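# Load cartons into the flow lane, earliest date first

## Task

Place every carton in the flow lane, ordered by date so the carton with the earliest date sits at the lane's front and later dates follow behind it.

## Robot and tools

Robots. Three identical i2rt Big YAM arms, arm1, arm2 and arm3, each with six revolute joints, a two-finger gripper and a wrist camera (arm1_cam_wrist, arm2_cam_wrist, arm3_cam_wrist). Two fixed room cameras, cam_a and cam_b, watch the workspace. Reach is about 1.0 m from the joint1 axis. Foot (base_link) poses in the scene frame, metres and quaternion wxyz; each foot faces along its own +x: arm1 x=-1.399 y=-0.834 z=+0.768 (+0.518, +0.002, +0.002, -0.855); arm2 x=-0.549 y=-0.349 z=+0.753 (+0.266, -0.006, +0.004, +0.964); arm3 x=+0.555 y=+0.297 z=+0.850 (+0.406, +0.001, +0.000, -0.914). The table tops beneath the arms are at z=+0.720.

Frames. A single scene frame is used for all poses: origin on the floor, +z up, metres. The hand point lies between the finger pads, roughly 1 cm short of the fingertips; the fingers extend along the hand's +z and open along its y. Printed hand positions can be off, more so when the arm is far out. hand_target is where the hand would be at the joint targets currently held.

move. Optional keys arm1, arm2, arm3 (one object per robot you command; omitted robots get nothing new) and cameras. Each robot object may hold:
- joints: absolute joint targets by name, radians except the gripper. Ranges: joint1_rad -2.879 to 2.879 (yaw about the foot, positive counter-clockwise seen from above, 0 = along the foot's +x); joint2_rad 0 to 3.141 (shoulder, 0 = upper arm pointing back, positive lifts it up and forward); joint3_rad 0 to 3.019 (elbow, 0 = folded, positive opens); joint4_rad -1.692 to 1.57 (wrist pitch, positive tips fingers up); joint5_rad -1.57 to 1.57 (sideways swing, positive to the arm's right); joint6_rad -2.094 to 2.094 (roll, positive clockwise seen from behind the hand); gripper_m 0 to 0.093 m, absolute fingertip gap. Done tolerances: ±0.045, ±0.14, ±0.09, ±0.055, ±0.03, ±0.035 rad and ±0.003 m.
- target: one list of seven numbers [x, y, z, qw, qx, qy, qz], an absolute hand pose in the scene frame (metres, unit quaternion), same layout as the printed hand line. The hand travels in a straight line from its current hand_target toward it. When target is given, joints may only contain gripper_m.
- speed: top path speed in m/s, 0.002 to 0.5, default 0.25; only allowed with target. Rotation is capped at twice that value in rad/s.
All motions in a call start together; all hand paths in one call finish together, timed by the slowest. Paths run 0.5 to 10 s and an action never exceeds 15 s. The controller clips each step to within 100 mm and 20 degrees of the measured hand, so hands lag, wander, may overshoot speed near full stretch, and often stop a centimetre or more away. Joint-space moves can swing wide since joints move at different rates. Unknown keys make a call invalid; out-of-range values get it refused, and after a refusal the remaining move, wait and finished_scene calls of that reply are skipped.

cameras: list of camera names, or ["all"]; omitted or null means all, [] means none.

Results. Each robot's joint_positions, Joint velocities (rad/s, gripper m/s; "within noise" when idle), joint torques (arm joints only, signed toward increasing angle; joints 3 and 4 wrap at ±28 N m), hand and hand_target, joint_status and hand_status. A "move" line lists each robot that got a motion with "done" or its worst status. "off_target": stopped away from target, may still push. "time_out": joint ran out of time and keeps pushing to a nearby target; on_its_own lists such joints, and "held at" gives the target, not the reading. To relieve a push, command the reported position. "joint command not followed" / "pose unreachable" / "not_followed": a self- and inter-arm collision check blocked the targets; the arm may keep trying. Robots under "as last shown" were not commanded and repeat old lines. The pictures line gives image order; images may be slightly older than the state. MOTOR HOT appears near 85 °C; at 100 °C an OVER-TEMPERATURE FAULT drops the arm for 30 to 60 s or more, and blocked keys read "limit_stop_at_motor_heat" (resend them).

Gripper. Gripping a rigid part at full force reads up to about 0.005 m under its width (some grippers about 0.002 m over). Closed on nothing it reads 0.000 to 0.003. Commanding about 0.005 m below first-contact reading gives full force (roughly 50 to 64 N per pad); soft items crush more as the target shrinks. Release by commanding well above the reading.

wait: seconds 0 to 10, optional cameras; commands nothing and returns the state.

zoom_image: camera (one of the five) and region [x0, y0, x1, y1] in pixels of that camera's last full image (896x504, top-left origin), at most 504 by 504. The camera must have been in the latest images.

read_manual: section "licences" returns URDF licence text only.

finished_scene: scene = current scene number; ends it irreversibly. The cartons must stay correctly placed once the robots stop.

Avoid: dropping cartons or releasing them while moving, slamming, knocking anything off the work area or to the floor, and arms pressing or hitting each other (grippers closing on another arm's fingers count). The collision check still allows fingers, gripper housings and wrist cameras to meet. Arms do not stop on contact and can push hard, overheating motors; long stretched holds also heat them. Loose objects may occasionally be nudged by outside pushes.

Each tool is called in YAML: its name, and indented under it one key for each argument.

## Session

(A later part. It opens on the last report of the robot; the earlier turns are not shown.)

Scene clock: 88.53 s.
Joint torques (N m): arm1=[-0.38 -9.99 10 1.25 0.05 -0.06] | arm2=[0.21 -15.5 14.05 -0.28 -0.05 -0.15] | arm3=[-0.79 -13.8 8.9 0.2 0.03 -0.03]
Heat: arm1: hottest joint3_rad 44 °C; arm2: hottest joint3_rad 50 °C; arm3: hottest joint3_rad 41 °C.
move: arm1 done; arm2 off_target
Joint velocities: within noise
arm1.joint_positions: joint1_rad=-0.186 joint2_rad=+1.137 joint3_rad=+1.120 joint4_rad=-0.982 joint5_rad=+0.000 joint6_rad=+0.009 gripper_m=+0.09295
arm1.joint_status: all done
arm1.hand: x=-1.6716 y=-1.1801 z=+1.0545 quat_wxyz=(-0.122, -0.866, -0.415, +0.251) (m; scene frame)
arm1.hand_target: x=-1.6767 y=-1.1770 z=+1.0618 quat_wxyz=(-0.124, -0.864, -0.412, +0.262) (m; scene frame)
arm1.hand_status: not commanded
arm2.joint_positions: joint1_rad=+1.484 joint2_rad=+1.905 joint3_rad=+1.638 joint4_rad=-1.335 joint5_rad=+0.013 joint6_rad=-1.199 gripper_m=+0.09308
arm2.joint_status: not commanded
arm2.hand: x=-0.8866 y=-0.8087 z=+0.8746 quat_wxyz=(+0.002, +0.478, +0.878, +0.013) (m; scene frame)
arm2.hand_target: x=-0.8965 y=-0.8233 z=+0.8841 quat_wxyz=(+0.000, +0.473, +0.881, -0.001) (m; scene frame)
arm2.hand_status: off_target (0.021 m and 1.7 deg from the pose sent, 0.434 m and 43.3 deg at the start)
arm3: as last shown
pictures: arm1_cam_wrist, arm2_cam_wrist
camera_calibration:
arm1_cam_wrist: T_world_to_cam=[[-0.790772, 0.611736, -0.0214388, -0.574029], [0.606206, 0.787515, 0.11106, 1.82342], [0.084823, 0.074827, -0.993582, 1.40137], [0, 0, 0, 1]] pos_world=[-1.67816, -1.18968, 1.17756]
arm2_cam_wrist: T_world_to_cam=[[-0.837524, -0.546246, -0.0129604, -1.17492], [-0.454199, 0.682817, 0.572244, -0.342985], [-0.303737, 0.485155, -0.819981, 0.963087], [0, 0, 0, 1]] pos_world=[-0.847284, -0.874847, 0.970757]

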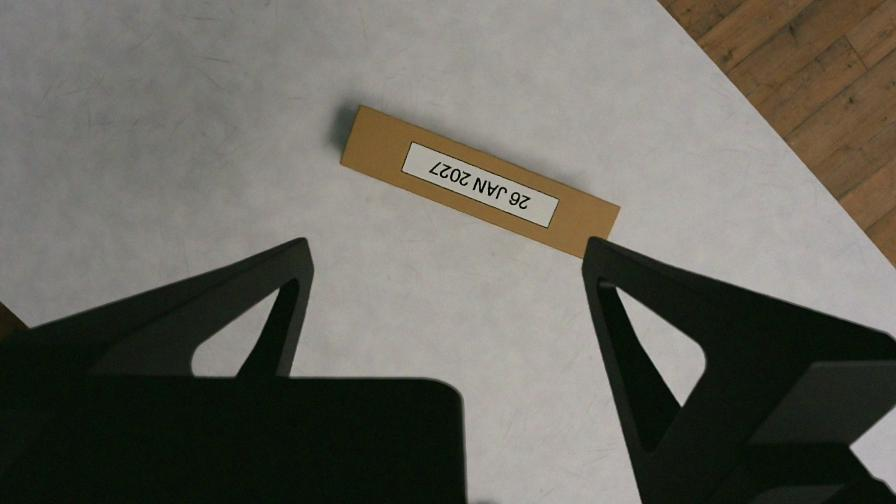

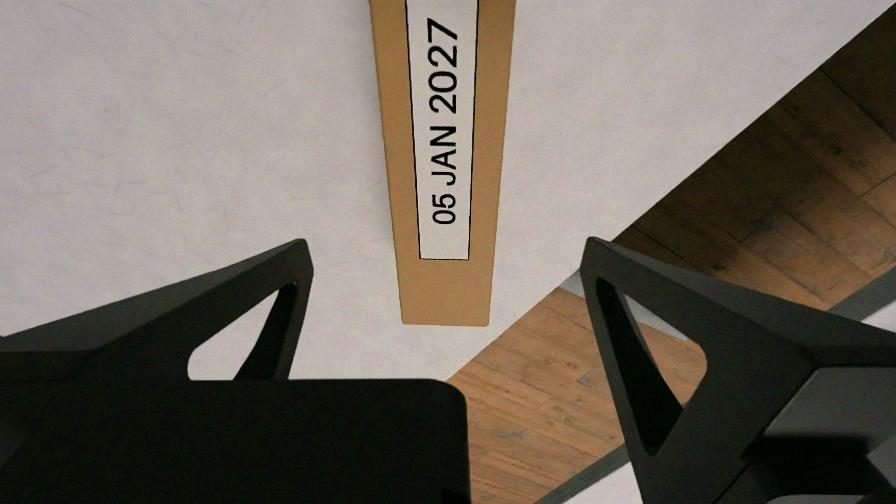

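move:
  arm1: {"target": [-1.748, -1.2214, 0.884, 0, 0.4909, 0.8712, 0], "speed": 0.4}
  arm2: {"target": [-0.886, -0.8095, 0.768, 0, 0.4726, 0.8813, 0], "speed": 0.2}
  cameras: []

move:
  arm1: {"target": [-1.736, -1.208, 0.756, 0, 0.4909, 0.8712, 0], "speed": 0.2}
  arm2: {"joints": {"gripper_m": 0.055}}
  cameras: []

move:
  arm1: {"joints": {"gripper_m": 0.055}}
  arm2: {"target": [-0.886, -0.8095, 0.92, 0, 0.4726, 0.8813, 0], "speed": 0.25}
  cameras: []

move:
  arm1: {"target": [-1.736, -1.208, 0.91, 0, 0.4909, 0.8712, 0], "speed": 0.25}
  arm2: {"joints": {"joint1_rad": -1.74, "joint2_rad": 1.592, "joint3_rad": 1.421, "joint4_rad": -1.40, "joint5_rad": 0, "joint6_rad": 0.862}}
  cameras: []

move:
  arm1: {"joints": {"joint1_rad": 2.138, "joint6_rad": 1.07}}
  arm2: {"target": [0.02, 0.005, 0.86, 0.012, 0, 1, 0.008], "speed": 0.25}
  cameras: []

move:
  arm1: {"target": [-0.848, -0.787, 0.79, -0.022, -0.476, -0.88, -0.015], "speed": 0.25}
  arm2: {"target": [0.018, 0.004, 0.773, 0.018, 0, 1, 0.011], "speed": 0.1}
  cameras: []

move:
  arm1: {"target": [-0.848, -0.787, 0.766, -0.022, -0.476, -0.88, -0.015], "speed": 0.08}
  arm2: {"joints": {"gripper_m": 0.093}}
  cameras: []

move:
  arm1: {"joints": {"gripper_m": 0.093}}
  arm2: {"target": [0, 0, 0.91, 0, 0, 1, 0], "speed": 0.25}
  cameras: []

move:
  arm1: {"target": [-0.86, -0.787, 0.90, -0.022, -0.476, -0.88, -0.015], "speed": 0.25}
  arm2: {"target": [-0.25, 0.01, 0.95, 0, 0, 1, 0], "speed": 0.35}
  arm3: {"target": [0.26, -0.01, 0.91, 0, 1, 0, 0], "speed": 0.35}
  cameras: ["cam_a"]

move:
  arm1: {"joints": {"joint1_rad": 0.8, "joint2_rad": 1.127, "joint3_rad": 1.124, "joint4_rad": -0.975, "joint5_rad": 0, "joint6_rad": 0}}
  arm2: {"joints": {"joint1_rad": 2.173, "joint2_rad": 1.127, "joint3_rad": 1.124, "joint4_rad": -0.975, "joint5_rad": 0, "joint6_rad": -0.83}}
  arm3: {"target": [-0.022, -0.01, 0.89, 0, 1, 0, 0], "speed": 0.35}
  cameras: ["arm2_cam_wrist", "arm3_cam_wrist", "cam_a"]

Scene clock: 122.60 s.
Joint torques (N m): arm1=[0.56 -17.2 11.9 -0.28 0.02 -0.1] | arm2=[0.03 -16.21 7.58 0.77 -0.06 -0.12] | arm3=[-0.79 -13.74 8.81 0.25 0.03 -0.03]
Heat: arm1: hottest joint3_rad 44 °C; arm2: hottest joint3_rad 53 °C; arm3: hottest joint3_rad 40 °C.
move: arm1 off_target; arm2 off_target
Joint velocities: within noise
arm1.joint_positions: joint1_rad=-0.253 joint2_rad=+1.752 joint3_rad=+1.368 joint4_rad=-1.221 joint5_rad=-0.003 joint6_rad=-1.269 gripper_m=+0.09296
arm1.joint_status: not commanded
arm1.hand: x=-1.7355 y=-1.2078 z=+0.8671 quat_wxyz=(-0.005, -0.495, -0.869, -0.019) (m; scene frame)
arm1.hand_target: x=-1.7473 y=-1.2207 z=+0.8841 quat_wxyz=(+0.000, -0.491, -0.871, +0.000) (m; scene frame)
arm1.hand_status: off_target (0.025 m and 2.3 deg from the pose sent, 0.191 m and 76.2 deg at the start)
arm2.joint_positions: joint1_rad=+1.484 joint2_rad=+1.973 joint3_rad=+1.493 joint4_rad=-1.068 joint5_rad=+0.013 joint6_rad=-1.202 gripper_m=+0.09308
arm2.joint_status: not commanded
arm2.hand: x=-0.8894 y=-0.8147 z=+0.7853 quat_wxyz=(-0.001, +0.477, +0.879, -0.013) (m; scene frame)
arm2.hand_target: x=-0.8858 y=-0.8092 z=+0.7683 quat_wxyz=(+0.000, +0.473, +0.881, +0.000) (m; scene frame)
arm2.hand_status: off_target (0.018 m and 1.7 deg from the pose sent, 0.107 m and 1.7 deg at the start)
arm3: as last shown
arm3.joint_positions: joint1_rad=+0.294 joint2_rad=+1.411 joint3_rad=+0.863 joint4_rad=-1.018 joint5_rad=+0.004 joint6_rad=+1.129 gripper_m=+0.09309
pictures: none
No camera images: "cameras" was empty.

Scene clock: 124.03 s.
Joint torques (N m): arm1=[0.67 -18.14 6.94 0.49 0.01 -0.06] | arm2=[-0.03 -16.09 7.86 0.77 -0.03 -0.12] | arm3=[-0.56 -13.68 8.88 0.21 0.02 -0.03]
Heat: arm1: hottest joint3_rad 44 °C; arm2: hottest joint3_rad 53 °C; arm3: hottest joint3_rad 40 °C.
move: arm1 done; arm2 off_target
Joint velocities: within noise
arm1.joint_positions: joint1_rad=-0.253 joint2_rad=+1.881 joint3_rad=+1.210 joint4_rad=-0.918 joint5_rad=-0.003 joint6_rad=-1.270 gripper_m=+0.09296
arm1.joint_status: not commanded
arm1.hand: x=-1.7313 y=-1.2028 z=+0.7520 quat_wxyz=(-0.003, -0.495, -0.869, -0.011) (m; scene frame)
arm1.hand_target: x=-1.7359 y=-1.2080 z=+0.7561 quat_wxyz=(+0.000, -0.491, -0.871, +0.000) (m; scene frame)
arm1.hand_status: done (0.008 m and 1.4 deg from the pose sent, 0.111 m and 2.3 deg at the start)
arm2.joint_positions: joint1_rad=+1.484 joint2_rad=+1.973 joint3_rad=+1.490 joint4_rad=-1.068 joint5_rad=+0.012 joint6_rad=-1.203 gripper_m=+0.05970
arm2.joint_status: gripper_m off_target (ended at +0.05972, target +0.05500)
arm2.hand: x=-0.8883 y=-0.8135 z=+0.7841 quat_wxyz=(+0.000, +0.477, +0.879, -0.011) (m; scene frame)
arm2.hand_target: x=-0.8858 y=-0.8092 z=+0.7683 quat_wxyz=(+0.000, +0.473, +0.881, +0.000) (m; scene frame)
arm2.hand_status: not commanded
arm3: as last shown
pictures: none
No camera images: "cameras" was empty.

Scene clock: 125.60 s.
Joint torques (N m): arm1=[0.67 -18.08 7.12 0.43 0.03 -0.05] | arm2=[0.32 -17.14 15.43 -0.32 -0.11 -0.09] | arm3=[-0.62 -13.63 8.92 0.24 0.03 -0.02]
Heat: arm1: hottest joint3_rad 44 °C; arm2: hottest joint3_rad 54 °C; arm3: hottest joint3_rad 40 °C.
move: arm1 off_target; arm2 off_target
Joint velocities: within noise
arm1.joint_positions: joint1_rad=-0.253 joint2_rad=+1.881 joint3_rad=+1.209 joint4_rad=-0.917 joint5_rad=-0.003 joint6_rad=-1.271 gripper_m=+0.06104
arm1.joint_status: gripper_m off_target (ended at +0.06107, target +0.05500)
arm1.hand: x=-1.7311 y=-1.2027 z=+0.7518 quat_wxyz=(-0.003, -0.494, -0.869, -0.011) (m; scene frame)
arm1.hand_target: x=-1.7360 y=-1.2081 z=+0.7562 quat_wxyz=(+0.000, -0.491, -0.871, +0.000) (m; scene frame)
arm1.hand_status: not commanded
arm2.joint_positions: joint1_rad=+1.484 joint2_rad=+1.857 joint3_rad=+1.611 joint4_rad=-1.396 joint5_rad=+0.015 joint6_rad=-1.203 gripper_m=+0.05969
arm2.joint_status: not commanded
arm2.hand: x=-0.8729 y=-0.7888 z=+0.8916 quat_wxyz=(+0.004, +0.476, +0.879, +0.033) (m; scene frame)
arm2.hand_target: x=-0.8847 y=-0.8076 z=+0.9204 quat_wxyz=(+0.000, +0.473, +0.881, -0.001) (m; scene frame)
arm2.hand_status: off_target (0.037 m and 3.9 deg from the pose sent, 0.136 m and 1.4 deg at the start; pose on its path clipped on 4 of 47 steps)
arm3: as last shown
pictures: none
No camera images: "cameras" was empty.

Scene clock: 128.20 s.
Joint torques (N m): arm1=[0.62 -17.79 12.88 -0.46 -0.02 -0.06] | arm2=[0.38 -15.97 9.36 -0.2 0.01 0.08] | arm3=[-0.62 -13.74 8.87 0.17 0.02 -0.03]
Heat: arm1: hottest joint3_rad 44 °C; arm2: hottest joint3_rad 54 °C; arm3: hottest joint3_rad 40 °C.
move: arm1 off_target; arm2 done
Joint velocities: within noise
arm1.joint_positions: joint1_rad=-0.253 joint2_rad=+1.701 joint3_rad=+1.337 joint4_rad=-1.267 joint5_rad=-0.002 joint6_rad=-1.271 gripper_m=+0.06105
arm1.joint_status: not commanded
arm1.hand: x=-1.7208 y=-1.1913 z=+0.8806 quat_wxyz=(-0.007, -0.494, -0.869, -0.032) (m; scene frame)
arm1.hand_target: x=-1.7348 y=-1.2067 z=+0.9102 quat_wxyz=(+0.000, -0.491, -0.871, +0.000) (m; scene frame)
arm1.hand_status: off_target (0.037 m and 3.8 deg from the pose sent, 0.158 m and 1.4 deg at the start; pose on its path clipped on 5 of 78 steps)
arm2.joint_positions: joint1_rad=-1.747 joint2_rad=+1.619 joint3_rad=+1.425 joint4_rad=-1.391 joint5_rad=+0.001 joint6_rad=+0.853 gripper_m=+0.05975
arm2.joint_status: all done
arm2.hand: x=-0.2354 y=+0.0143 z=+0.9380 quat_wxyz=(-0.001, +0.001, -1.000, +0.011) (m; scene frame)
arm2.hand_target: x=-0.2416 y=+0.0130 z=+0.9487 quat_wxyz=(-0.005, +0.000, -1.000, +0.006) (m; scene frame)
arm2.hand_status: not commanded
arm3: as last shown
pictures: none
No camera images: "cameras" was empty.

Scene clock: 130.70 s.
Joint torques (N m): arm1=[0.56 -19.66 10.61 -0.43 0.28 0.13] | arm2=[-0.03 -21.95 16.13 -0.31 -0.05 -0.13] | arm3=[-0.56 -13.74 8.94 0.25 0.01 -0.03]
Heat: arm1: hottest joint3_rad 44 °C; arm2: hottest joint3_rad 54 °C; arm3: hottest joint3_rad 40 °C.
move: arm1 done; arm2 off_target
Joint velocities: within noise
arm1.joint_positions: joint1_rad=+2.138 joint2_rad=+1.719 joint3_rad=+1.367 joint4_rad=-1.267 joint5_rad=-0.002 joint6_rad=+1.061 gripper_m=+0.06104
arm1.joint_status: all done
arm1.hand: x=-0.9089 y=-0.7926 z=+0.8869 quat_wxyz=(+0.021, -0.469, -0.883, +0.009) (m; scene frame)
arm1.hand_target: x=-0.8995 y=-0.7920 z=+0.9146 quat_wxyz=(-0.002, -0.473, -0.881, -0.005) (m; scene frame)
arm1.hand_status: not commanded
arm2.joint_positions: joint1_rad=-2.054 joint2_rad=+2.146 joint3_rad=+1.895 joint4_rad=-1.372 joint5_rad=-0.014 joint6_rad=+0.563 gripper_m=+0.05975
arm2.joint_status: not commanded
arm2.hand: x=-0.0024 y=-0.0117 z=+0.8255 quat_wxyz=(+0.021, -0.008, -1.000, +0.013) (m; scene frame)
arm2.hand_target: x=+0.0174 y=+0.0035 z=+0.8607 quat_wxyz=(-0.013, +0.000, -1.000, -0.008) (m; scene frame)
arm2.hand_status: off_target (0.044 m and 4.6 deg from the pose sent, 0.267 m and 2.6 deg at the start)
arm3: as last shown
pictures: none
No camera images: "cameras" was empty.

Scene clock: 132.40 s.
Joint torques (N m): arm1=[1.03 -21.25 8.49 0.4 0.25 0.13] | arm2=[0.09 -18.43 7.68 2.28 -0.16 -0.1] | arm3=[-0.62 -13.86 8.88 0.25 0.03 -0.03]
Heat: arm1: hottest joint3_rad 44 °C; arm2: hottest joint3_rad 54 °C; arm3: hottest joint3_rad 40 °C.
move: arm1 off_target; arm2 off_target
Joint velocities: within noise
arm1.joint_positions: joint1_rad=+2.138 joint2_rad=+1.939 joint3_rad=+1.349 joint4_rad=-0.986 joint5_rad=+0.002 joint6_rad=+1.070 gripper_m=+0.06104
arm1.joint_status: not commanded
arm1.hand: x=-0.8626 y=-0.7888 z=+0.7704 quat_wxyz=(+0.001, -0.473, -0.881, -0.001) (m; scene frame)
arm1.hand_target: x=-0.8486 y=-0.7871 z=+0.7902 quat_wxyz=(-0.022, -0.476, -0.879, -0.015) (m; scene frame)
arm1.hand_status: off_target (0.025 m and 3.2 deg from the pose sent, 0.115 m and 5.7 deg at the start)
arm2.joint_positions: joint1_rad=-2.053 joint2_rad=+2.160 joint3_rad=+1.865 joint4_rad=-1.219 joint5_rad=-0.010 joint6_rad=+0.563 gripper_m=+0.05975
arm2.joint_status: not commanded
arm2.hand: x=+0.0201 y=+0.0012 z=+0.8053 quat_wxyz=(-0.026, -0.007, -1.000, -0.013) (m; scene frame)
arm2.hand_target: x=+0.0169 y=+0.0033 z=+0.7739 quat_wxyz=(-0.018, +0.000, -1.000, -0.011) (m; scene frame)
arm2.hand_status: off_target (0.033 m and 1.2 deg from the pose sent, 0.059 m and 5.3 deg at the start)
arm3: as last shown
pictures: none
No camera images: "cameras" was empty.

Scene clock: 133.40 s.
Joint torques (N m): arm1=[1.03 -20.07 7.5 0.51 0 0.1] | arm2=[0.15 -20.13 8.08 0.9 -0.05 -0.11] | arm3=[-0.62 -13.74 8.95 0.24 0.01 -0.03]
Heat: arm1: hottest joint3_rad 44 °C; arm2: hottest joint3_rad 54 °C; arm3: hottest joint3_rad 40 °C.
move: arm1 done; arm2 done
Joint velocities: within noise
arm1.joint_positions: joint1_rad=+2.138 joint2_rad=+1.955 joint3_rad=+1.342 joint4_rad=-0.934 joint5_rad=+0.008 joint6_rad=+1.073 gripper_m=+0.06105
arm1.joint_status: not commanded
arm1.hand: x=-0.8555 y=-0.7892 z=+0.7594 quat_wxyz=(-0.012, -0.474, -0.880, -0.006) (m; scene frame)
arm1.hand_target: x=-0.8482 y=-0.7871 z=+0.7660 quat_wxyz=(-0.022, -0.476, -0.879, -0.015) (m; scene frame)
arm1.hand_status: done (0.010 m and 1.6 deg from the pose sent, 0.015 m and 3.2 deg at the start)
arm2.joint_positions: joint1_rad=-2.053 joint2_rad=+2.172 joint3_rad=+1.858 joint4_rad=-1.187 joint5_rad=-0.013 joint6_rad=+0.563 gripper_m=+0.09294
arm2.joint_status: all done
arm2.hand: x=+0.0237 y=+0.0038 z=+0.7954 quat_wxyz=(-0.031, -0.006, -0.999, -0.018) (m; scene frame)
arm2.hand_target: x=+0.0168 y=+0.0032 z=+0.7738 quat_wxyz=(-0.018, +0.000, -1.000, -0.011) (m; scene frame)
arm2.hand_status: not commanded
arm3.joint_positions: joint1_rad=+0.294 joint2_rad=+1.411 joint3_rad=+0.863 joint4_rad=-1.018 joint5_rad=+0.004 joint6_rad=+1.129 gripper_m=+0.09309
arm3.joint_status: not commanded
arm3.hand: x=+0.4018 y=-0.0237 z=+0.9199 quat_wxyz=(-0.001, -1.000, -0.001, +0.002) (m; scene frame)
arm3.hand_target: x=+0.4001 y=-0.0200 z=+0.9199 quat_wxyz=(+0.000, -1.000, +0.000, +0.000) (m; scene frame)
arm3.hand_status: not commanded
pictures: none
No camera images: "cameras" was empty.

Scene clock: 134.87 s.
Joint torques (N m): arm1=[1.03 -20.01 7.51 0.51 0.09 0.09] | arm2=[0.5 -18.2 14.05 -0.29 -0.02 -0.04] | arm3=[-0.79 -13.92 8.9 0.21 0.02 -0.03]
Heat: arm1: hottest joint3_rad 44 °C; arm2: hottest joint3_rad 55 °C; arm3: hottest joint3_rad 40 °C.
move: arm1 done; arm2 off_target
Joint velocities: within noise
arm1.joint_positions: joint1_rad=+2.138 joint2_rad=+1.955 joint3_rad=+1.342 joint4_rad=-0.934 joint5_rad=+0.006 joint6_rad=+1.073 gripper_m=+0.09292
arm1.joint_status: all done
arm1.hand: x=-0.8555 y=-0.7888 z=+0.7594 quat_wxyz=(-0.011, -0.474, -0.880, -0.007) (m; scene frame)
arm1.hand_target: x=-0.8482 y=-0.7871 z=+0.7660 quat_wxyz=(-0.022, -0.476, -0.879, -0.015) (m; scene frame)
arm1.hand_status: not commanded
arm2.joint_positions: joint1_rad=-2.052 joint2_rad=+2.064 joint3_rad=+1.974 joint4_rad=-1.500 joint5_rad=-0.014 joint6_rad=+0.563 gripper_m=+0.09295
arm2.joint_status: not commanded
arm2.hand: x=-0.0083 y=-0.0131 z=+0.9059 quat_wxyz=(+0.007, -0.007, -1.000, +0.005) (m; scene frame)
arm2.hand_target: x=-0.0007 y=-0.0003 z=+0.9099 quat_wxyz=(+0.000, +0.000, -1.000, +0.000) (m; scene frame)
arm2.hand_status: off_target (0.016 m and 1.3 deg from the pose sent, 0.117 m and 4.2 deg at the start)
arm3: as last shown
pictures: none
No camera images: "cameras" was empty.

Scene clock: 136.63 s.
Joint torques (N m): arm1=[1.26 -18.43 11.84 -0.25 0.11 0.11] | arm2=[0.03 -12.69 8.35 0.72 0.11 0.1] | arm3=[-0.32 -14.39 12.78 0.44 0 -0.03]
Heat: arm1: hottest joint3_rad 44 °C; arm2: hottest joint3_rad 55 °C; arm3: hottest joint3_rad 40 °C.
move: arm1 off_target; arm2 done; arm3 off_target
Joint velocities: within noise
arm1.joint_positions: joint1_rad=+2.138 joint2_rad=+1.772 joint3_rad=+1.421 joint4_rad=-1.213 joint5_rad=+0.005 joint6_rad=+1.075 gripper_m=+0.09293
arm1.joint_status: not commanded
arm1.hand: x=-0.8762 y=-0.7911 z=+0.8796 quat_wxyz=(-0.004, -0.475, -0.880, -0.003) (m; scene frame)
arm1.hand_target: x=-0.8609 y=-0.7871 z=+0.9002 quat_wxyz=(-0.022, -0.476, -0.879, -0.015) (m; scene frame)
arm1.hand_status: off_target (0.026 m and 2.5 deg from the pose sent, 0.141 m and 1.5 deg at the start)
arm2.joint_positions: joint1_rad=-1.738 joint2_rad=+1.567 joint3_rad=+1.417 joint4_rad=-1.407 joint5_rad=-0.017 joint6_rad=+0.854 gripper_m=+0.09295
arm2.joint_status: not commanded
arm2.hand: x=-0.2475 y=+0.0119 z=+0.9584 quat_wxyz=(-0.003, +0.005, -1.000, -0.005) (m; scene frame)
arm2.hand_target: x=-0.2501 y=+0.0100 z=+0.9501 quat_wxyz=(+0.000, +0.000, -1.000, +0.000) (m; scene frame)
arm2.hand_status: done (0.009 m and 0.9 deg from the pose sent, 0.247 m and 1.3 deg at the start)
arm3.joint_positions: joint1_rad=-0.022 joint2_rad=+1.573 joint3_rad=+1.005 joint4_rad=-1.018 joint5_rad=+0.004 joint6_rad=+0.818 gripper_m=+0.09309
arm3.joint_status: not commanded
arm3.hand: x=+0.2731 y=+0.0010 z=+0.9070 quat_wxyz=(+0.007, -1.000, +0.002, -0.005) (m; scene frame)
arm3.hand_target: x=+0.2604 y=-0.0096 z=+0.9101 quat_wxyz=(+0.000, -1.000, +0.000, +0.000) (m; scene frame)
arm3.hand_status: off_target (0.017 m and 1.0 deg from the pose sent, 0.143 m and 0.3 deg at the start)
pictures: cam_a

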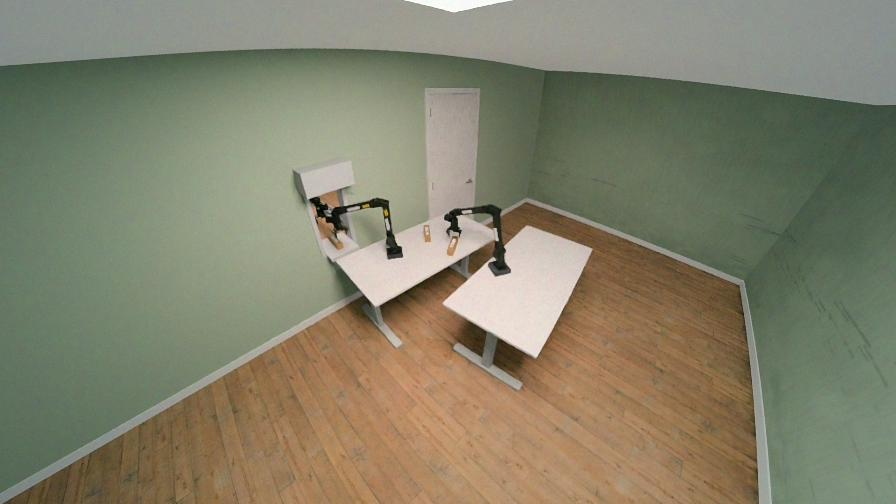

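Scene clock: 139.37 s.
Joint torques (N m): arm1=[-0.26 -8.88 10.14 1.39 0.06 -0.06] | arm2=[0.38 -7.24 9.2 1.46 -0.07 -0.08] | arm3=[0.32 -25.35 14.32 0.02 0 -0.04]
Heat: arm1: hottest joint3_rad 43 °C; arm2: hottest joint3_rad 55 °C; arm3: hottest joint3_rad 41 °C.
move: arm1 done; arm2 done; arm3 off_target
Joint velocities: within noise
arm1.joint_positions: joint1_rad=+0.814 joint2_rad=+1.124 joint3_rad=+1.118 joint4_rad=-0.986 joint5_rad=+0.000 joint6_rad=+0.009 gripper_m=+0.09294
arm1.joint_status: all done
arm1.hand: x=-1.2574 y=-1.2477 z=+1.0586 quat_wxyz=(-0.232, -0.560, -0.778, +0.162) (m; scene frame)
arm1.hand_target: x=-1.2617 y=-1.2534 z=+1.0621 quat_wxyz=(-0.236, -0.561, -0.775, +0.168) (m; scene frame)
arm1.hand_status: not commanded
arm2.joint_positions: joint1_rad=+2.166 joint2_rad=+1.132 joint3_rad=+1.147 joint4_rad=-0.974 joint5_rad=+0.000 joint6_rad=-0.819 gripper_m=+0.09305
arm2.joint_status: all done
arm2.hand: x=-0.5272 y=-0.7903 z=+1.0649 quat_wxyz=(+0.124, +0.326, +0.894, -0.280) (m; scene frame)
arm2.hand_target: x=-0.5243 y=-0.7846 z=+1.0549 quat_wxyz=(+0.120, +0.319, +0.900, -0.273) (m; scene frame)
arm2.hand_status: not commanded
arm3.joint_positions: joint1_rad=-0.345 joint2_rad=+2.128 joint3_rad=+1.801 joint4_rad=-1.239 joint5_rad=+0.003 joint6_rad=+0.500 gripper_m=+0.09309
arm3.joint_status: not commanded
arm3.hand: x=-0.0125 y=-0.0045 z=+0.8962 quat_wxyz=(+0.000, -1.000, +0.004, +0.001) (m; scene frame)
arm3.hand_target: x=-0.0214 y=-0.0098 z=+0.8898 quat_wxyz=(+0.000, -1.000, +0.000, +0.000) (m; scene frame)
arm3.hand_status: off_target (0.013 m and 0.5 deg from the pose sent, 0.296 m and 1.0 deg at the start)
pictures: arm2_cam_wrist, arm3_cam_wrist, cam_a
camera_calibration:
arm2_cam_wrist: T_world_to_cam=[[-0.649235, -0.625357, 0.432924, -1.29951], [-0.6445, 0.754573, 0.123451, 0.133121], [-0.403874, -0.19887, -0.892937, 0.703727], [0, 0, 0, 1]] pos_world=[-0.473675, -0.773157, 1.17454]
arm3_cam_wrist: T_world_to_cam=[[0.0245621, 0.999697, -0.00167281, 0.00719492], [0.804751, -0.0187796, 0.593316, -0.519877], [0.593105, -0.0159193, -0.804968, 0.851785], [0, 0, 0, 1]] pos_world=[-0.0870027, -0.003396, 0.994123]

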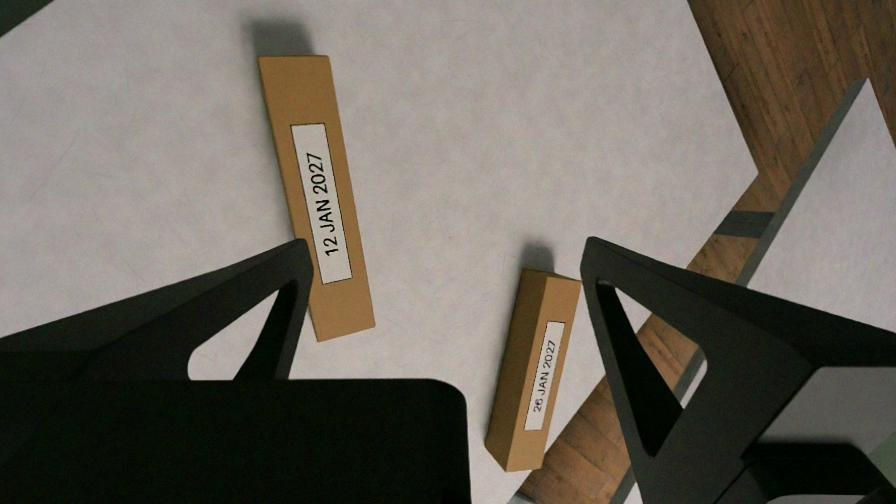

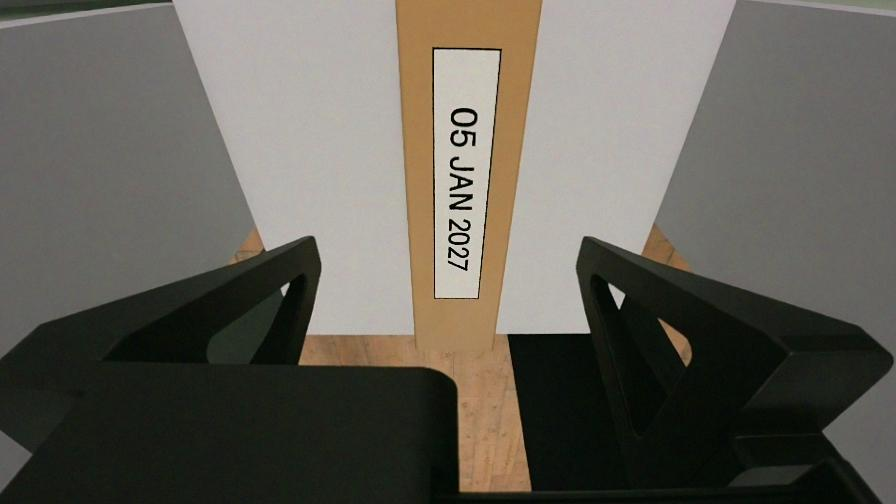

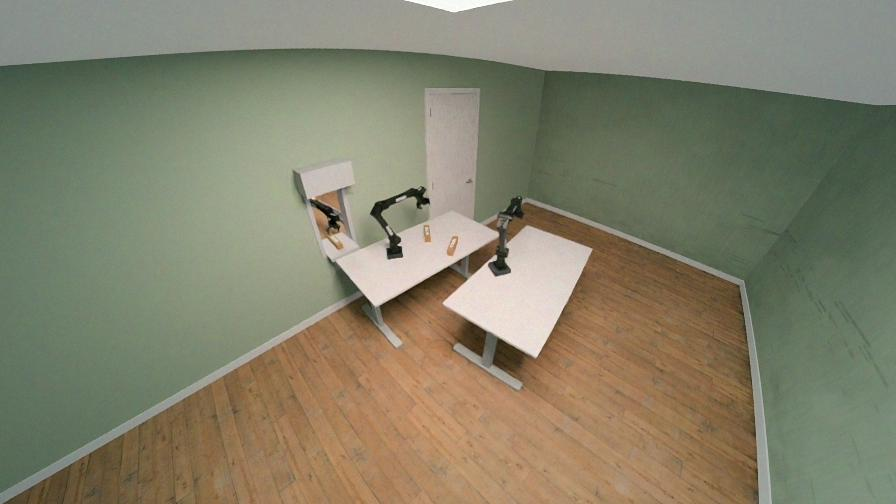

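move:
  arm2: {"target": [-0.516, -0.823, 0.884, 0, 0.3305, 0.9438, 0], "speed": 0.3}
  arm3: {"target": [-0.03, 0.002, 0.772, 0, 1, 0, 0], "speed": 0.2}
  cameras: []

move:
  arm2: {"target": [-0.517, -0.805, 0.756, 0, 0.3305, 0.9438, 0], "speed": 0.2}
  arm3: {"joints": {"gripper_m": 0.055}}
  cameras: []

move:
  arm2: {"joints": {"gripper_m": 0.055}}
  arm3: {"target": [-0.02, 0, 0.91, 0, 1, 0, 0], "speed": 0.25}
  cameras: []

move:
  arm2: {"target": [-0.517, -0.805, 0.92, 0, 0.3305, 0.9438, 0], "speed": 0.25}
  arm3: {"target": [0.38, -0.02, 0.92, 0, 1, 0, 0], "speed": 0.35}
  cameras: []

move:
  arm2: {"joints": {"joint1_rad": -1.74, "joint2_rad": 1.592, "joint3_rad": 1.421, "joint4_rad": -1.40, "joint5_rad": 0, "joint6_rad": 0.862}}
  arm3: {"target": [0.60, -0.35, 0.90, 0, 1, -0.009, 0], "speed": 0.35}
  cameras: ["arm3_cam_wrist"]

move:
  arm2: {"target": [0.02, 0.005, 0.86, 0.012, 0, 1, 0.008], "speed": 0.25}
  arm3: {"target": [0.60, -0.333, 0.79, 0, 1, -0.009, 0], "speed": 0.12}
  cameras: []

move:
  arm2: {"target": [0.018, 0.004, 0.773, 0.018, 0, 1, 0.011], "speed": 0.1}
  arm3: {"target": [0.60, -0.331, 0.735, 0, 1, -0.009, 0], "speed": 0.06}
  cameras: ["cam_b", "arm3_cam_wrist"]

Scene clock: 161.17 s.
Joint torques (N m): arm1=[-0.38 -8.94 10.15 1.4 0.06 -0.06] | arm2=[0.67 -11.87 13.55 -0.25 -0.03 -0.04] | arm3=[-0.56 -26.7 10.04 0.77 0 -0.04]
Heat: arm1: hottest joint3_rad 43 °C; arm2: hottest joint3_rad 55 °C; arm3: hottest joint3_rad 42 °C.
move: arm2 off_target; arm3 off_target
Joint velocities: within noise
arm1: as last shown
arm2.joint_positions: joint1_rad=+2.175 joint2_rad=+1.639 joint3_rad=+1.243 joint4_rad=-1.222 joint5_rad=+0.006 joint6_rad=-0.819 gripper_m=+0.09305
arm2.joint_status: not commanded
arm2.hand: x=-0.5219 y=-0.8031 z=+0.8694 quat_wxyz=(-0.006, +0.337, +0.941, +0.017) (m; scene frame)
arm2.hand_target: x=-0.5161 y=-0.8220 z=+0.8842 quat_wxyz=(+0.000, +0.331, +0.944, +0.000) (m; scene frame)
arm2.hand_status: off_target (0.025 m and 2.2 deg from the pose sent, 0.184 m and 35.8 deg at the start)
arm3.joint_positions: joint1_rad=-0.358 joint2_rad=+2.276 joint3_rad=+1.762 joint4_rad=-1.039 joint5_rad=+0.003 joint6_rad=+0.478 gripper_m=+0.09309
arm3.joint_status: not commanded
arm3.hand: x=-0.0279 y=-0.0037 z=+0.7898 quat_wxyz=(-0.002, -1.000, -0.001, +0.007) (m; scene frame)
arm3.hand_target: x=-0.0295 y=+0.0022 z=+0.7722 quat_wxyz=(+0.000, -1.000, +0.000, +0.000) (m; scene frame)
arm3.hand_status: off_target (0.019 m and 0.9 deg from the pose sent, 0.126 m and 0.5 deg at the start)
pictures: none
No camera images: "cameras" was empty.

Scene clock: 162.60 s.
Joint torques (N m): arm1=[-0.44 -8.82 10.17 1.37 0.06 -0.06] | arm2=[0.56 -12.92 7.08 0.75 -0.02 -0.06] | arm3=[-0.67 -26.75 10.03 0.75 -0.02 -0.04]
Heat: arm1: hottest joint3_rad 43 °C; arm2: hottest joint3_rad 55 °C; arm3: hottest joint3_rad 42 °C.
move: arm2 done; arm3 off_target
Joint velocities: within noise
arm1: as last shown
arm2.joint_positions: joint1_rad=+2.175 joint2_rad=+1.764 joint3_rad=+1.094 joint4_rad=-0.901 joint5_rad=+0.007 joint6_rad=-0.819 gripper_m=+0.09305
arm2.joint_status: not commanded
arm2.hand: x=-0.5206 y=-0.8088 z=+0.7646 quat_wxyz=(+0.003, +0.337, +0.942, -0.005) (m; scene frame)
arm2.hand_target: x=-0.5172 y=-0.8049 z=+0.7562 quat_wxyz=(+0.000, +0.331, +0.944, +0.000) (m; scene frame)
arm2.hand_status: done (0.010 m and 1.0 deg from the pose sent, 0.114 m and 2.2 deg at the start)
arm3.joint_positions: joint1_rad=-0.359 joint2_rad=+2.276 joint3_rad=+1.762 joint4_rad=-1.039 joint5_rad=+0.003 joint6_rad=+0.478 gripper_m=+0.05859
arm3.joint_status: gripper_m off_target (ended at +0.05861, target +0.05500)
arm3.hand: x=-0.0284 y=-0.0028 z=+0.7898 quat_wxyz=(-0.002, -1.000, +0.000, +0.007) (m; scene frame)
arm3.hand_target: x=-0.0295 y=+0.0022 z=+0.7722 quat_wxyz=(+0.000, -1.000, +0.000, +0.000) (m; scene frame)
arm3.hand_status: not commanded
pictures: none
No camera images: "cameras" was empty.

Scene clock: 164.13 s.
Joint torques (N m): arm1=[-0.32 -8.82 10.13 1.39 0.07 -0.06] | arm2=[0.26 -12.51 7.12 0.76 0.04 -0.06] | arm3=[0.38 -29.63 14.94 -0.27 -0.03 0.06]
Heat: arm1: hottest joint3_rad 43 °C; arm2: hottest joint3_rad 55 °C; arm3: hottest joint3_rad 42 °C.
move: arm2 off_target; arm3 off_target
Joint velocities: within noise
arm1: as last shown
arm2.joint_positions: joint1_rad=+2.179 joint2_rad=+1.764 joint3_rad=+1.094 joint4_rad=-0.901 joint5_rad=+0.005 joint6_rad=-0.820 gripper_m=+0.06068
arm2.joint_status: gripper_m off_target (ended at +0.06070, target +0.05500)
arm2.hand: x=-0.5185 y=-0.8087 z=+0.7646 quat_wxyz=(+0.004, +0.335, +0.942, -0.005) (m; scene frame)
arm2.hand_target: x=-0.5171 y=-0.8048 z=+0.7562 quat_wxyz=(+0.000, +0.330, +0.944, +0.000) (m; scene frame)
arm2.hand_status: not commanded
arm3.joint_positions: joint1_rad=-0.359 joint2_rad=+2.138 joint3_rad=+1.783 joint4_rad=-1.265 joint5_rad=+0.004 joint6_rad=+0.478 gripper_m=+0.05857
arm3.joint_status: not commanded
arm3.hand: x=-0.0044 y=+0.0098 z=+0.8837 quat_wxyz=(+0.013, -1.000, +0.000, -0.022) (m; scene frame)
arm3.hand_target: x=-0.0189 y=+0.0006 z=+0.9102 quat_wxyz=(+0.000, -1.000, +0.000, +0.000) (m; scene frame)
arm3.hand_status: off_target (0.032 m and 2.9 deg from the pose sent, 0.120 m and 0.9 deg at the start)
pictures: none
No camera images: "cameras" was empty.

Scene clock: 166.43 s.
Joint torques (N m): arm1=[-0.38 -8.82 10.14 1.39 0.06 -0.06] | arm2=[0.44 -13.04 15.01 -0.34 -0.04 -0.03] | arm3=[0.79 -15.85 10.18 0.39 0.1 0.14]
Heat: arm1: hottest joint3_rad 43 °C; arm2: hottest joint3_rad 55 °C; arm3: hottest joint3_rad 42 °C.
move: arm2 off_target; arm3 off_target
Joint velocities: within noise
arm1: as last shown
arm2.joint_positions: joint1_rad=+2.179 joint2_rad=+1.585 joint3_rad=+1.232 joint4_rad=-1.304 joint5_rad=+0.007 joint6_rad=-0.820 gripper_m=+0.06068
arm2.joint_status: not commanded
arm2.hand: x=-0.5218 y=-0.7791 z=+0.8896 quat_wxyz=(-0.014, +0.334, +0.942, +0.034) (m; scene frame)
arm2.hand_target: x=-0.5171 y=-0.8027 z=+0.9203 quat_wxyz=(+0.000, +0.331, +0.944, +0.000) (m; scene frame)
arm2.hand_status: off_target (0.040 m and 4.2 deg from the pose sent, 0.155 m and 0.9 deg at the start)
arm3.joint_positions: joint1_rad=+0.226 joint2_rad=+1.453 joint3_rad=+0.870 joint4_rad=-1.026 joint5_rad=+0.002 joint6_rad=+1.062 gripper_m=+0.05857
arm3.joint_status: not commanded
arm3.hand: x=+0.3813 y=-0.0113 z=+0.9083 quat_wxyz=(+0.017, -1.000, +0.000, -0.010) (m; scene frame)
arm3.hand_target: x=+0.3801 y=-0.0199 z=+0.9200 quat_wxyz=(+0.000, -1.000, +0.000, +0.000) (m; scene frame)
arm3.hand_status: off_target (0.015 m and 2.3 deg from the pose sent, 0.387 m and 2.9 deg at the start)
pictures: none
No camera images: "cameras" was empty.

Scene clock: 169.27 s.
Joint torques (N m): arm1=[-0.38 -8.88 10.14 1.39 0.06 -0.06] | arm2=[0.09 -15.27 11.86 -0.21 0.01 0.08] | arm3=[-0.15 -28.04 15.73 -0.12 0.07 0.14]
Heat: arm1: hottest joint3_rad 43 °C; arm2: hottest joint3_rad 55 °C; arm3: hottest joint3_rad 43 °C.
move: arm2 done; arm3 off_target
Joint velocities: within noise
arm1: as last shown
arm2.joint_positions: joint1_rad=-1.743 joint2_rad=+1.613 joint3_rad=+1.392 joint4_rad=-1.391 joint5_rad=+0.002 joint6_rad=+0.852 gripper_m=+0.06073
arm2.joint_status: all done
arm2.hand: x=-0.2438 y=+0.0069 z=+0.9282 quat_wxyz=(+0.008, +0.003, -1.000, +0.022) (m; scene frame)
arm2.hand_target: x=-0.2415 y=+0.0128 z=+0.9486 quat_wxyz=(-0.005, +0.000, -1.000, +0.006) (m; scene frame)
arm2.hand_status: not commanded
arm3.joint_positions: joint1_rad=+0.810 joint2_rad=+2.139 joint3_rad=+1.770 joint4_rad=-1.250 joint5_rad=+0.003 joint6_rad=+1.653 gripper_m=+0.05857
arm3.joint_status: not commanded
arm3.hand: x=+0.6011 y=-0.3280 z=+0.8799 quat_wxyz=(+0.024, -1.000, +0.003, +0.003) (m; scene frame)
arm3.hand_target: x=+0.5999 y=-0.3487 z=+0.9006 quat_wxyz=(-0.001, -1.000, +0.009, +0.000) (m; scene frame)
arm3.hand_status: off_target (0.030 m and 2.8 deg from the pose sent, 0.403 m and 2.5 deg at the start)
pictures: arm3_cam_wrist
camera_calibration:
arm3_cam_wrist: T_world_to_cam=[[0.0218217, 0.998748, 0.0450143, 0.27577], [0.806036, -0.0442124, 0.590213, -1.01648], [0.591465, 0.0234037, -0.805991, 0.4844], [0, 0, 0, 1]] pos_world=[0.526796, -0.331703, 0.977948]

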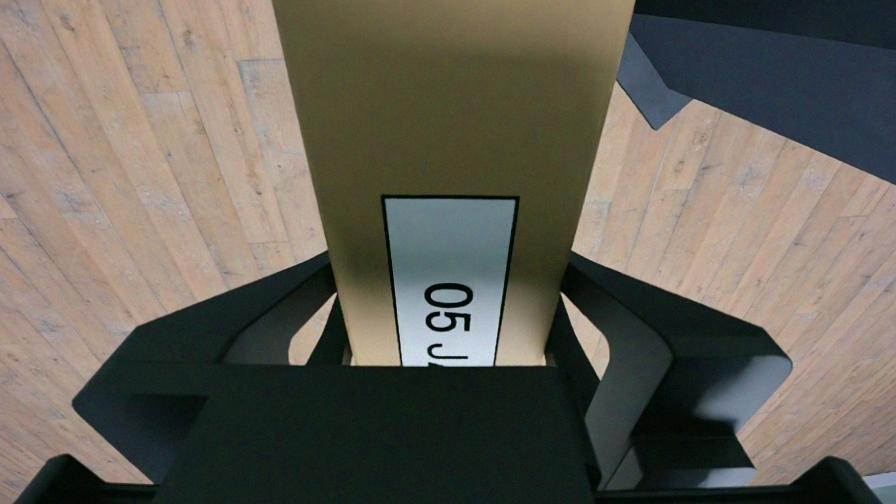

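Scene clock: 171.50 s.
Joint torques (N m): arm1=[-0.26 -8.76 10.14 1.4 0.06 -0.06] | arm2=[-0.09 -20.84 15.87 -0.38 -0.07 -0.14] | arm3=[-0.26 -28.04 9.96 0.64 0.05 0.12]
Heat: arm1: hottest joint3_rad 42 °C; arm2: hottest joint3_rad 56 °C; arm3: hottest joint3_rad 43 °C.
move: arm2 off_target; arm3 done
Joint velocities: within noise
arm1: as last shown
arm2.joint_positions: joint1_rad=-2.054 joint2_rad=+2.140 joint3_rad=+1.903 joint4_rad=-1.373 joint5_rad=-0.013 joint6_rad=+0.563 gripper_m=+0.06073
arm2.joint_status: not commanded
arm2.hand: x=-0.0002 y=-0.0104 z=+0.8318 quat_wxyz=(+0.015, -0.008, -1.000, +0.010) (m; scene frame)
arm2.hand_target: x=+0.0179 y=+0.0038 z=+0.8606 quat_wxyz=(-0.013, +0.000, -1.000, -0.008) (m; scene frame)
arm2.hand_status: off_target (0.038 m and 3.9 deg from the pose sent, 0.272 m and 4.1 deg at the start)
arm3.joint_positions: joint1_rad=+0.811 joint2_rad=+2.229 joint3_rad=+1.665 joint4_rad=-1.025 joint5_rad=+0.004 joint6_rad=+1.657 gripper_m=+0.05857
arm3.joint_status: not commanded
arm3.hand: x=+0.6015 y=-0.3263 z=+0.7885 quat_wxyz=(+0.009, -1.000, +0.005, +0.002) (m; scene frame)
arm3.hand_target: x=+0.6000 y=-0.3329 z=+0.7901 quat_wxyz=(+0.000, -1.000, +0.009, +0.000) (m; scene frame)
arm3.hand_status: done (0.007 m and 1.2 deg from the pose sent, 0.090 m and 2.9 deg at the start)
pictures: none
No camera images: "cameras" was empty.

Scene clock: 172.93 s.
Joint torques (N m): arm1=[-0.32 -8.94 10.15 1.39 0.06 -0.05] | arm2=[0.09 -20.42 8.16 1.43 0.01 -0.1] | arm3=[-0.44 -21.95 8.7 2.04 -0.05 -0.05]
Heat: arm1: hottest joint3_rad 42 °C; arm2: hottest joint3_rad 56 °C; arm3: hottest joint3_rad 43 °C.
move: arm2 off_target; arm3 off_target
Joint velocities: within noise
arm1: as last shown
arm2.joint_positions: joint1_rad=-2.054 joint2_rad=+2.184 joint3_rad=+1.862 joint4_rad=-1.200 joint5_rad=-0.014 joint6_rad=+0.563 gripper_m=+0.06073
arm2.joint_status: not commanded
arm2.hand: x=+0.0212 y=+0.0021 z=+0.7886 quat_wxyz=(-0.021, -0.007, -1.000, -0.013) (m; scene frame)
arm2.hand_target: x=+0.0177 y=+0.0039 z=+0.7731 quat_wxyz=(-0.018, +0.000, -1.000, -0.011) (m; scene frame)
arm2.hand_status: off_target (0.016 m and 0.9 deg from the pose sent, 0.063 m and 4.6 deg at the start)
arm3.joint_positions: joint1_rad=+0.815 joint2_rad=+2.232 joint3_rad=+1.646 joint4_rad=-0.957 joint5_rad=+0.006 joint6_rad=+1.671 gripper_m=+0.05857
arm3.joint_status: not commanded
arm3.hand: x=+0.6041 y=-0.3334 z=+0.7808 quat_wxyz=(-0.014, -1.000, +0.010, +0.001) (m; scene frame)
arm3.hand_target: x=+0.5999 y=-0.3277 z=+0.7371 quat_wxyz=(+0.000, -1.000, +0.009, +0.000) (m; scene frame)
arm3.hand_status: off_target (0.046 m and 1.6 deg from the pose sent, 0.054 m and 1.2 deg at the start)
pictures: arm3_cam_wrist, cam_b
camera_calibration:
arm3_cam_wrist: T_world_to_cam=[[0.0356258, 0.99891, -0.0301517, 0.335973], [0.804059, -0.0107332, 0.594453, -0.951511], [0.593482, -0.0454216, -0.803565, 0.376757], [0, 0, 0, 1]] pos_world=[0.529504, -0.328706, 0.878507]

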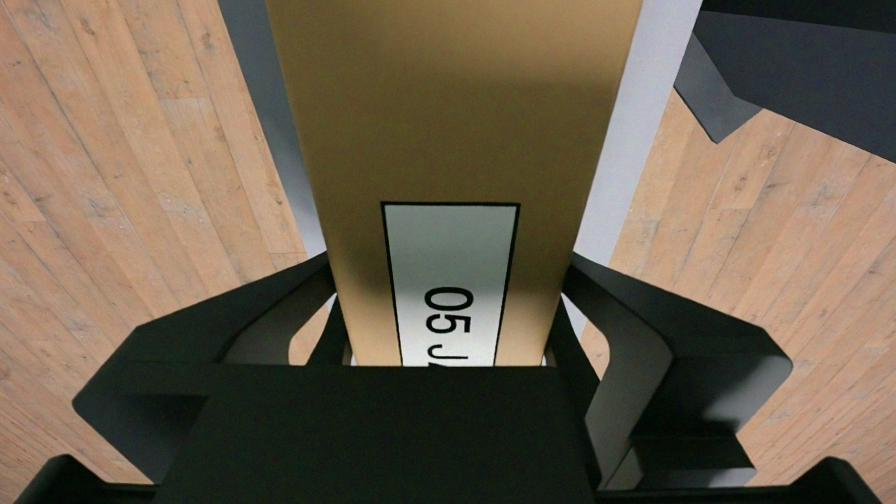

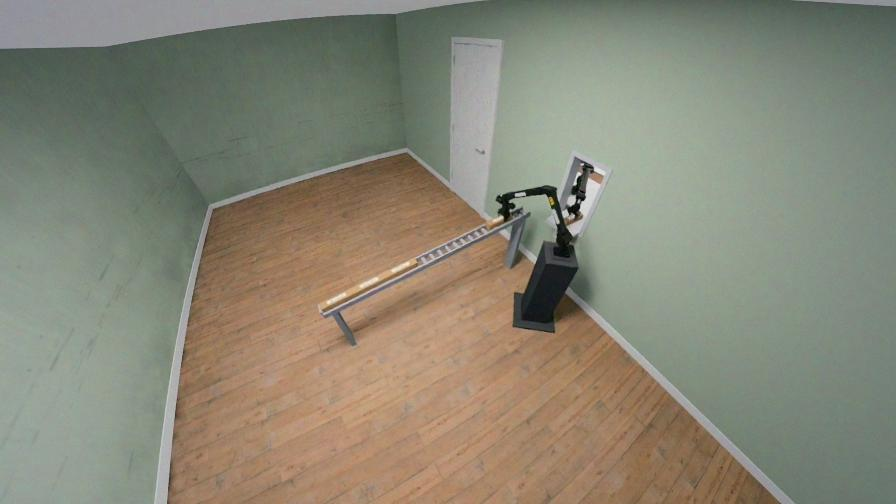

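move:
  arm2: {"joints": {"gripper_m": 0.093}}
  arm3: {"joints": {"gripper_m": 0.076}}
  cameras: []

move:
  arm2: {"target": [0, 0, 0.91, 0, 0, 1, 0], "speed": 0.25}
  arm3: {"target": [0.60, -0.33, 0.88, 0, 1, -0.009, 0], "speed": 0.15}
  cameras: ["cam_b"]

move:
  arm2: {"target": [-0.25, 0.01, 0.95, 0, 0, 1, 0], "speed": 0.35}
  arm3: {"target": [0.26, -0.01, 0.91, 0, 1, 0, 0], "speed": 0.35, "joints": {"gripper_m": 0.093}}
  cameras: []

move:
  arm2: {"joints": {"joint1_rad": 1.484, "joint2_rad": 1.91, "joint3_rad": 1.645, "joint4_rad": -1.34, "joint5_rad": 0, "joint6_rad": -1.2}}
  arm3: {"target": [-0.022, -0.01, 0.89, 0, 1, 0, 0], "speed": 0.35}
  cameras: ["arm2_cam_wrist", "arm3_cam_wrist", "cam_b"]

Scene clock: 181.20 s.
Joint torques (N m): arm1=[-0.26 -8.88 10.15 1.39 0.06 -0.05] | arm2=[0.15 -19.9 8.23 0.88 0 -0.1] | arm3=[-0.5 -22.89 8.64 0.77 0.09 -0.03]
Heat: arm1: hottest joint3_rad 42 °C; arm2: hottest joint3_rad 54 °C; arm3: hottest joint3_rad 43 °C.
move: arm2 done; arm3 done
Joint velocities: arm1=[-0.005 0.005 -0.022 -0.007 -0.022 -0.154 0] | arm2=[within noise] | arm3=[within noise]
arm1.joint_positions: joint1_rad=+0.814 joint2_rad=+1.124 joint3_rad=+1.118 joint4_rad=-0.986 joint5_rad=+0.000 joint6_rad=+0.009 gripper_m=+0.09294
arm1.joint_status: not commanded
arm1.hand: x=-1.2574 y=-1.2477 z=+1.0586 quat_wxyz=(-0.232, -0.560, -0.778, +0.162) (m; scene frame)
arm1.hand_target: x=-1.2617 y=-1.2534 z=+1.0621 quat_wxyz=(-0.236, -0.561, -0.775, +0.168) (m; scene frame)
arm1.hand_status: not commanded
arm2.joint_positions: joint1_rad=-2.054 joint2_rad=+2.184 joint3_rad=+1.862 joint4_rad=-1.187 joint5_rad=-0.014 joint6_rad=+0.563 gripper_m=+0.09290
arm2.joint_status: all done
arm2.hand: x=+0.0239 y=+0.0038 z=+0.7888 quat_wxyz=(-0.027, -0.007, -0.999, -0.016) (m; scene frame)
arm2.hand_target: x=+0.0177 y=+0.0039 z=+0.7731 quat_wxyz=(-0.018, +0.000, -1.000, -0.011) (m; scene frame)
arm2.hand_status: not commanded
arm3.joint_positions: joint1_rad=+0.815 joint2_rad=+2.240 joint3_rad=+1.646 joint4_rad=-0.921 joint5_rad=+0.003 joint6_rad=+1.670 gripper_m=+0.07591
arm3.joint_status: all done
arm3.hand: x=+0.6053 y=-0.3406 z=+0.7762 quat_wxyz=(-0.028, -1.000, +0.010, -0.002) (m; scene frame)
arm3.hand_target: x=+0.5999 y=-0.3277 z=+0.7371 quat_wxyz=(+0.000, -1.000, +0.009, +0.000) (m; scene frame)
arm3.hand_status: not commanded
pictures: none
No camera images: "cameras" was empty.

Scene clock: 182.97 s.
Joint torques (N m): arm1=[-0.38 -8.82 10.15 1.4 0.06 -0.05] | arm2=[0.5 -19.9 14.48 -0.29 -0.01 -0.04] | arm3=[-0.44 -26.7 13.08 -0.08 0.13 -0.01]
Heat: arm1: hottest joint3_rad 42 °C; arm2: hottest joint3_rad 55 °C; arm3: hottest joint3_rad 43 °C.
move: arm2 off_target; arm3 off_target
Joint velocities: within noise
arm1: as last shown
arm2.joint_positions: joint1_rad=-2.052 joint2_rad=+2.078 joint3_rad=+1.967 joint4_rad=-1.500 joint5_rad=-0.014 joint6_rad=+0.563 gripper_m=+0.09294
arm2.joint_status: not commanded
arm2.hand: x=-0.0097 y=-0.0141 z=+0.8945 quat_wxyz=(+0.016, -0.007, -1.000, +0.010) (m; scene frame)
arm2.hand_target: x=-0.0010 y=-0.0004 z=+0.9101 quat_wxyz=(+0.000, +0.000, -1.000, +0.000) (m; scene frame)
arm2.hand_status: off_target (0.023 m and 2.3 deg from the pose sent, 0.123 m and 3.7 deg at the start)
arm3.joint_positions: joint1_rad=+0.815 joint2_rad=+2.102 joint3_rad=+1.689 joint4_rad=-1.173 joint5_rad=+0.002 joint6_rad=+1.670 gripper_m=+0.07594
arm3.joint_status: not commanded
arm3.hand: x=+0.6035 y=-0.3188 z=+0.8732 quat_wxyz=(+0.008, -1.000, +0.009, +0.001) (m; scene frame)
arm3.hand_target: x=+0.6000 y=-0.3297 z=+0.8802 quat_wxyz=(+0.000, -1.000, +0.009, +0.000) (m; scene frame)
arm3.hand_status: off_target (0.014 m and 0.9 deg from the pose sent, 0.104 m and 3.2 deg at the start)
pictures: cam_b

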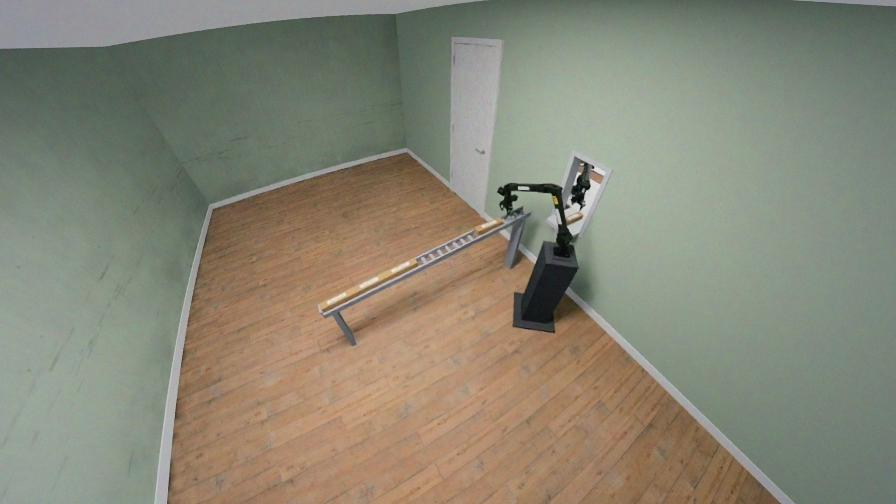

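Scene clock: 185.47 s.
Joint torques (N m): arm1=[-0.38 -8.82 10.14 1.4 0.06 -0.06] | arm2=[0.09 -12.92 8.32 0.73 0.06 0.11] | arm3=[0.03 -17.44 9.74 0.4 0.01 -0.05]
Heat: arm1: hottest joint3_rad 42 °C; arm2: hottest joint3_rad 54 °C; arm3: hottest joint3_rad 43 °C.
move: arm2 done; arm3 done
Joint velocities: within noise
arm1: as last shown
arm2.joint_positions: joint1_rad=-1.739 joint2_rad=+1.570 joint3_rad=+1.418 joint4_rad=-1.407 joint5_rad=-0.015 joint6_rad=+0.855 gripper_m=+0.09294
arm2.joint_status: not commanded
arm2.hand: x=-0.2467 y=+0.0116 z=+0.9573 quat_wxyz=(-0.003, +0.004, -1.000, -0.004) (m; scene frame)
arm2.hand_target: x=-0.2500 y=+0.0099 z=+0.9501 quat_wxyz=(+0.000, +0.000, -1.000, +0.000) (m; scene frame)
arm2.hand_status: done (0.008 m and 0.7 deg from the pose sent, 0.248 m and 2.3 deg at the start)
arm3.joint_positions: joint1_rad=-0.026 joint2_rad=+1.600 joint3_rad=+1.041 joint4_rad=-1.017 joint5_rad=+0.004 joint6_rad=+0.818 gripper_m=+0.09291
arm3.joint_status: all done
arm3.hand: x=+0.2619 y=-0.0084 z=+0.9081 quat_wxyz=(+0.003, -1.000, +0.004, -0.001) (m; scene frame)
arm3.hand_target: x=+0.2600 y=-0.0100 z=+0.9101 quat_wxyz=(+0.000, -1.000, +0.000, +0.000) (m; scene frame)
arm3.hand_status: done (0.003 m and 0.6 deg from the pose sent, 0.463 m and 1.4 deg at the start)
pictures: none
No camera images: "cameras" was empty.

Scene clock: 188.13 s.
Joint torques (N m): arm1=[-0.32 -8.82 10.14 1.39 0.06 -0.05] | arm2=[-0.56 -18.08 10.56 -0.25 -0.07 -0.12] | arm3=[0.03 -25.58 14.35 0.06 0.01 -0.04]
Heat: arm1: hottest joint3_rad 42 °C; arm2: hottest joint3_rad 54 °C; arm3: hottest joint3_rad 43 °C.
move: arm2 done; arm3 off_target
Joint velocities: within noise
arm1: as last shown
arm2.joint_positions: joint1_rad=+1.493 joint2_rad=+1.913 joint3_rad=+1.631 joint4_rad=-1.330 joint5_rad=-0.002 joint6_rad=-1.190 gripper_m=+0.09308
arm2.joint_status: all done
arm2.hand: x=-0.8796 y=-0.8119 z=+0.8676 quat_wxyz=(+0.010, +0.479, +0.878, +0.018) (m; scene frame)
arm2.hand_target: x=-0.8854 y=-0.8110 z=+0.8746 quat_wxyz=(+0.009, +0.478, +0.878, +0.014) (m; scene frame)
arm2.hand_status: not commanded
arm3.joint_positions: joint1_rad=-0.345 joint2_rad=+2.128 joint3_rad=+1.801 joint4_rad=-1.239 joint5_rad=+0.003 joint6_rad=+0.500 gripper_m=+0.09291
arm3.joint_status: not commanded
arm3.hand: x=-0.0125 y=-0.0045 z=+0.8962 quat_wxyz=(+0.000, -1.000, +0.004, +0.001) (m; scene frame)
arm3.hand_target: x=-0.0215 y=-0.0098 z=+0.8899 quat_wxyz=(+0.000, -1.000, +0.000, +0.000) (m; scene frame)
arm3.hand_status: off_target (0.013 m and 0.5 deg from the pose sent, 0.285 m and 0.6 deg at the start)
pictures: arm2_cam_wrist, arm3_cam_wrist, cam_b
camera_calibration:
arm2_cam_wrist: T_world_to_cam=[[-0.837751, -0.54532, -0.0282762, -1.15704], [-0.463596, 0.682929, 0.564523, -0.33512], [-0.288535, 0.486039, -0.824933, 0.979448], [0, 0, 0, 1]] pos_world=[-0.842069, -0.878146, 0.964445]
arm3_cam_wrist: T_world_to_cam=[[0.0245621, 0.999697, -0.00167281, 0.00719492], [0.804751, -0.0187796, 0.593316, -0.519877], [0.593105, -0.0159193, -0.804968, 0.851785], [0, 0, 0, 1]] pos_world=[-0.0870027, -0.003396, 0.994123]

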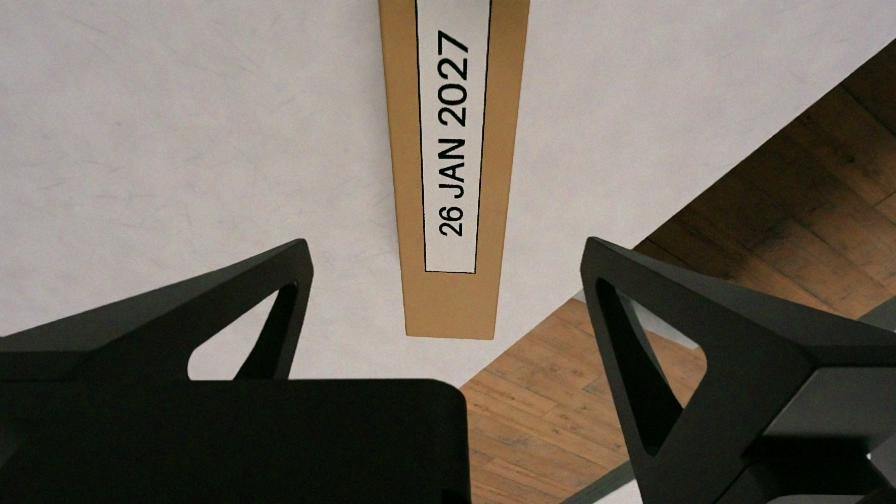

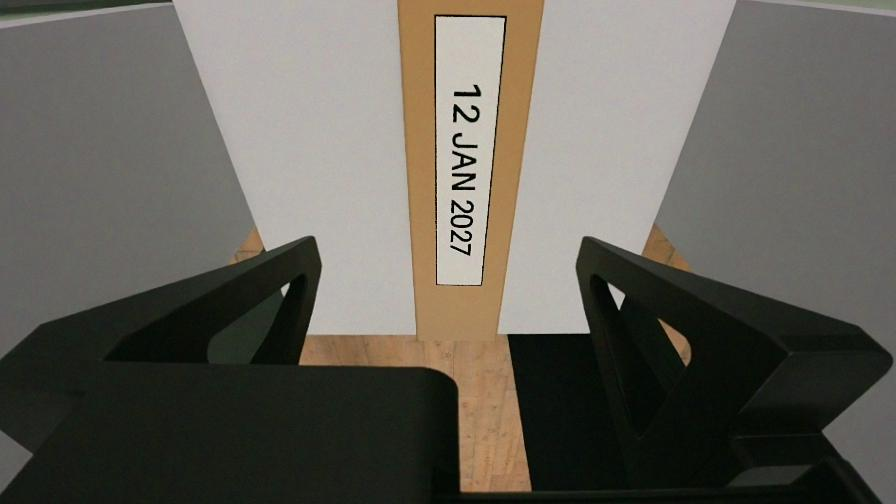

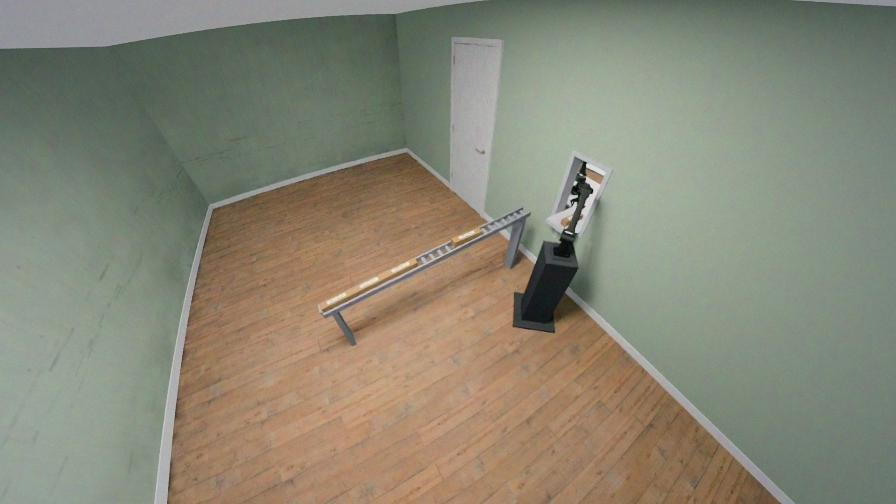

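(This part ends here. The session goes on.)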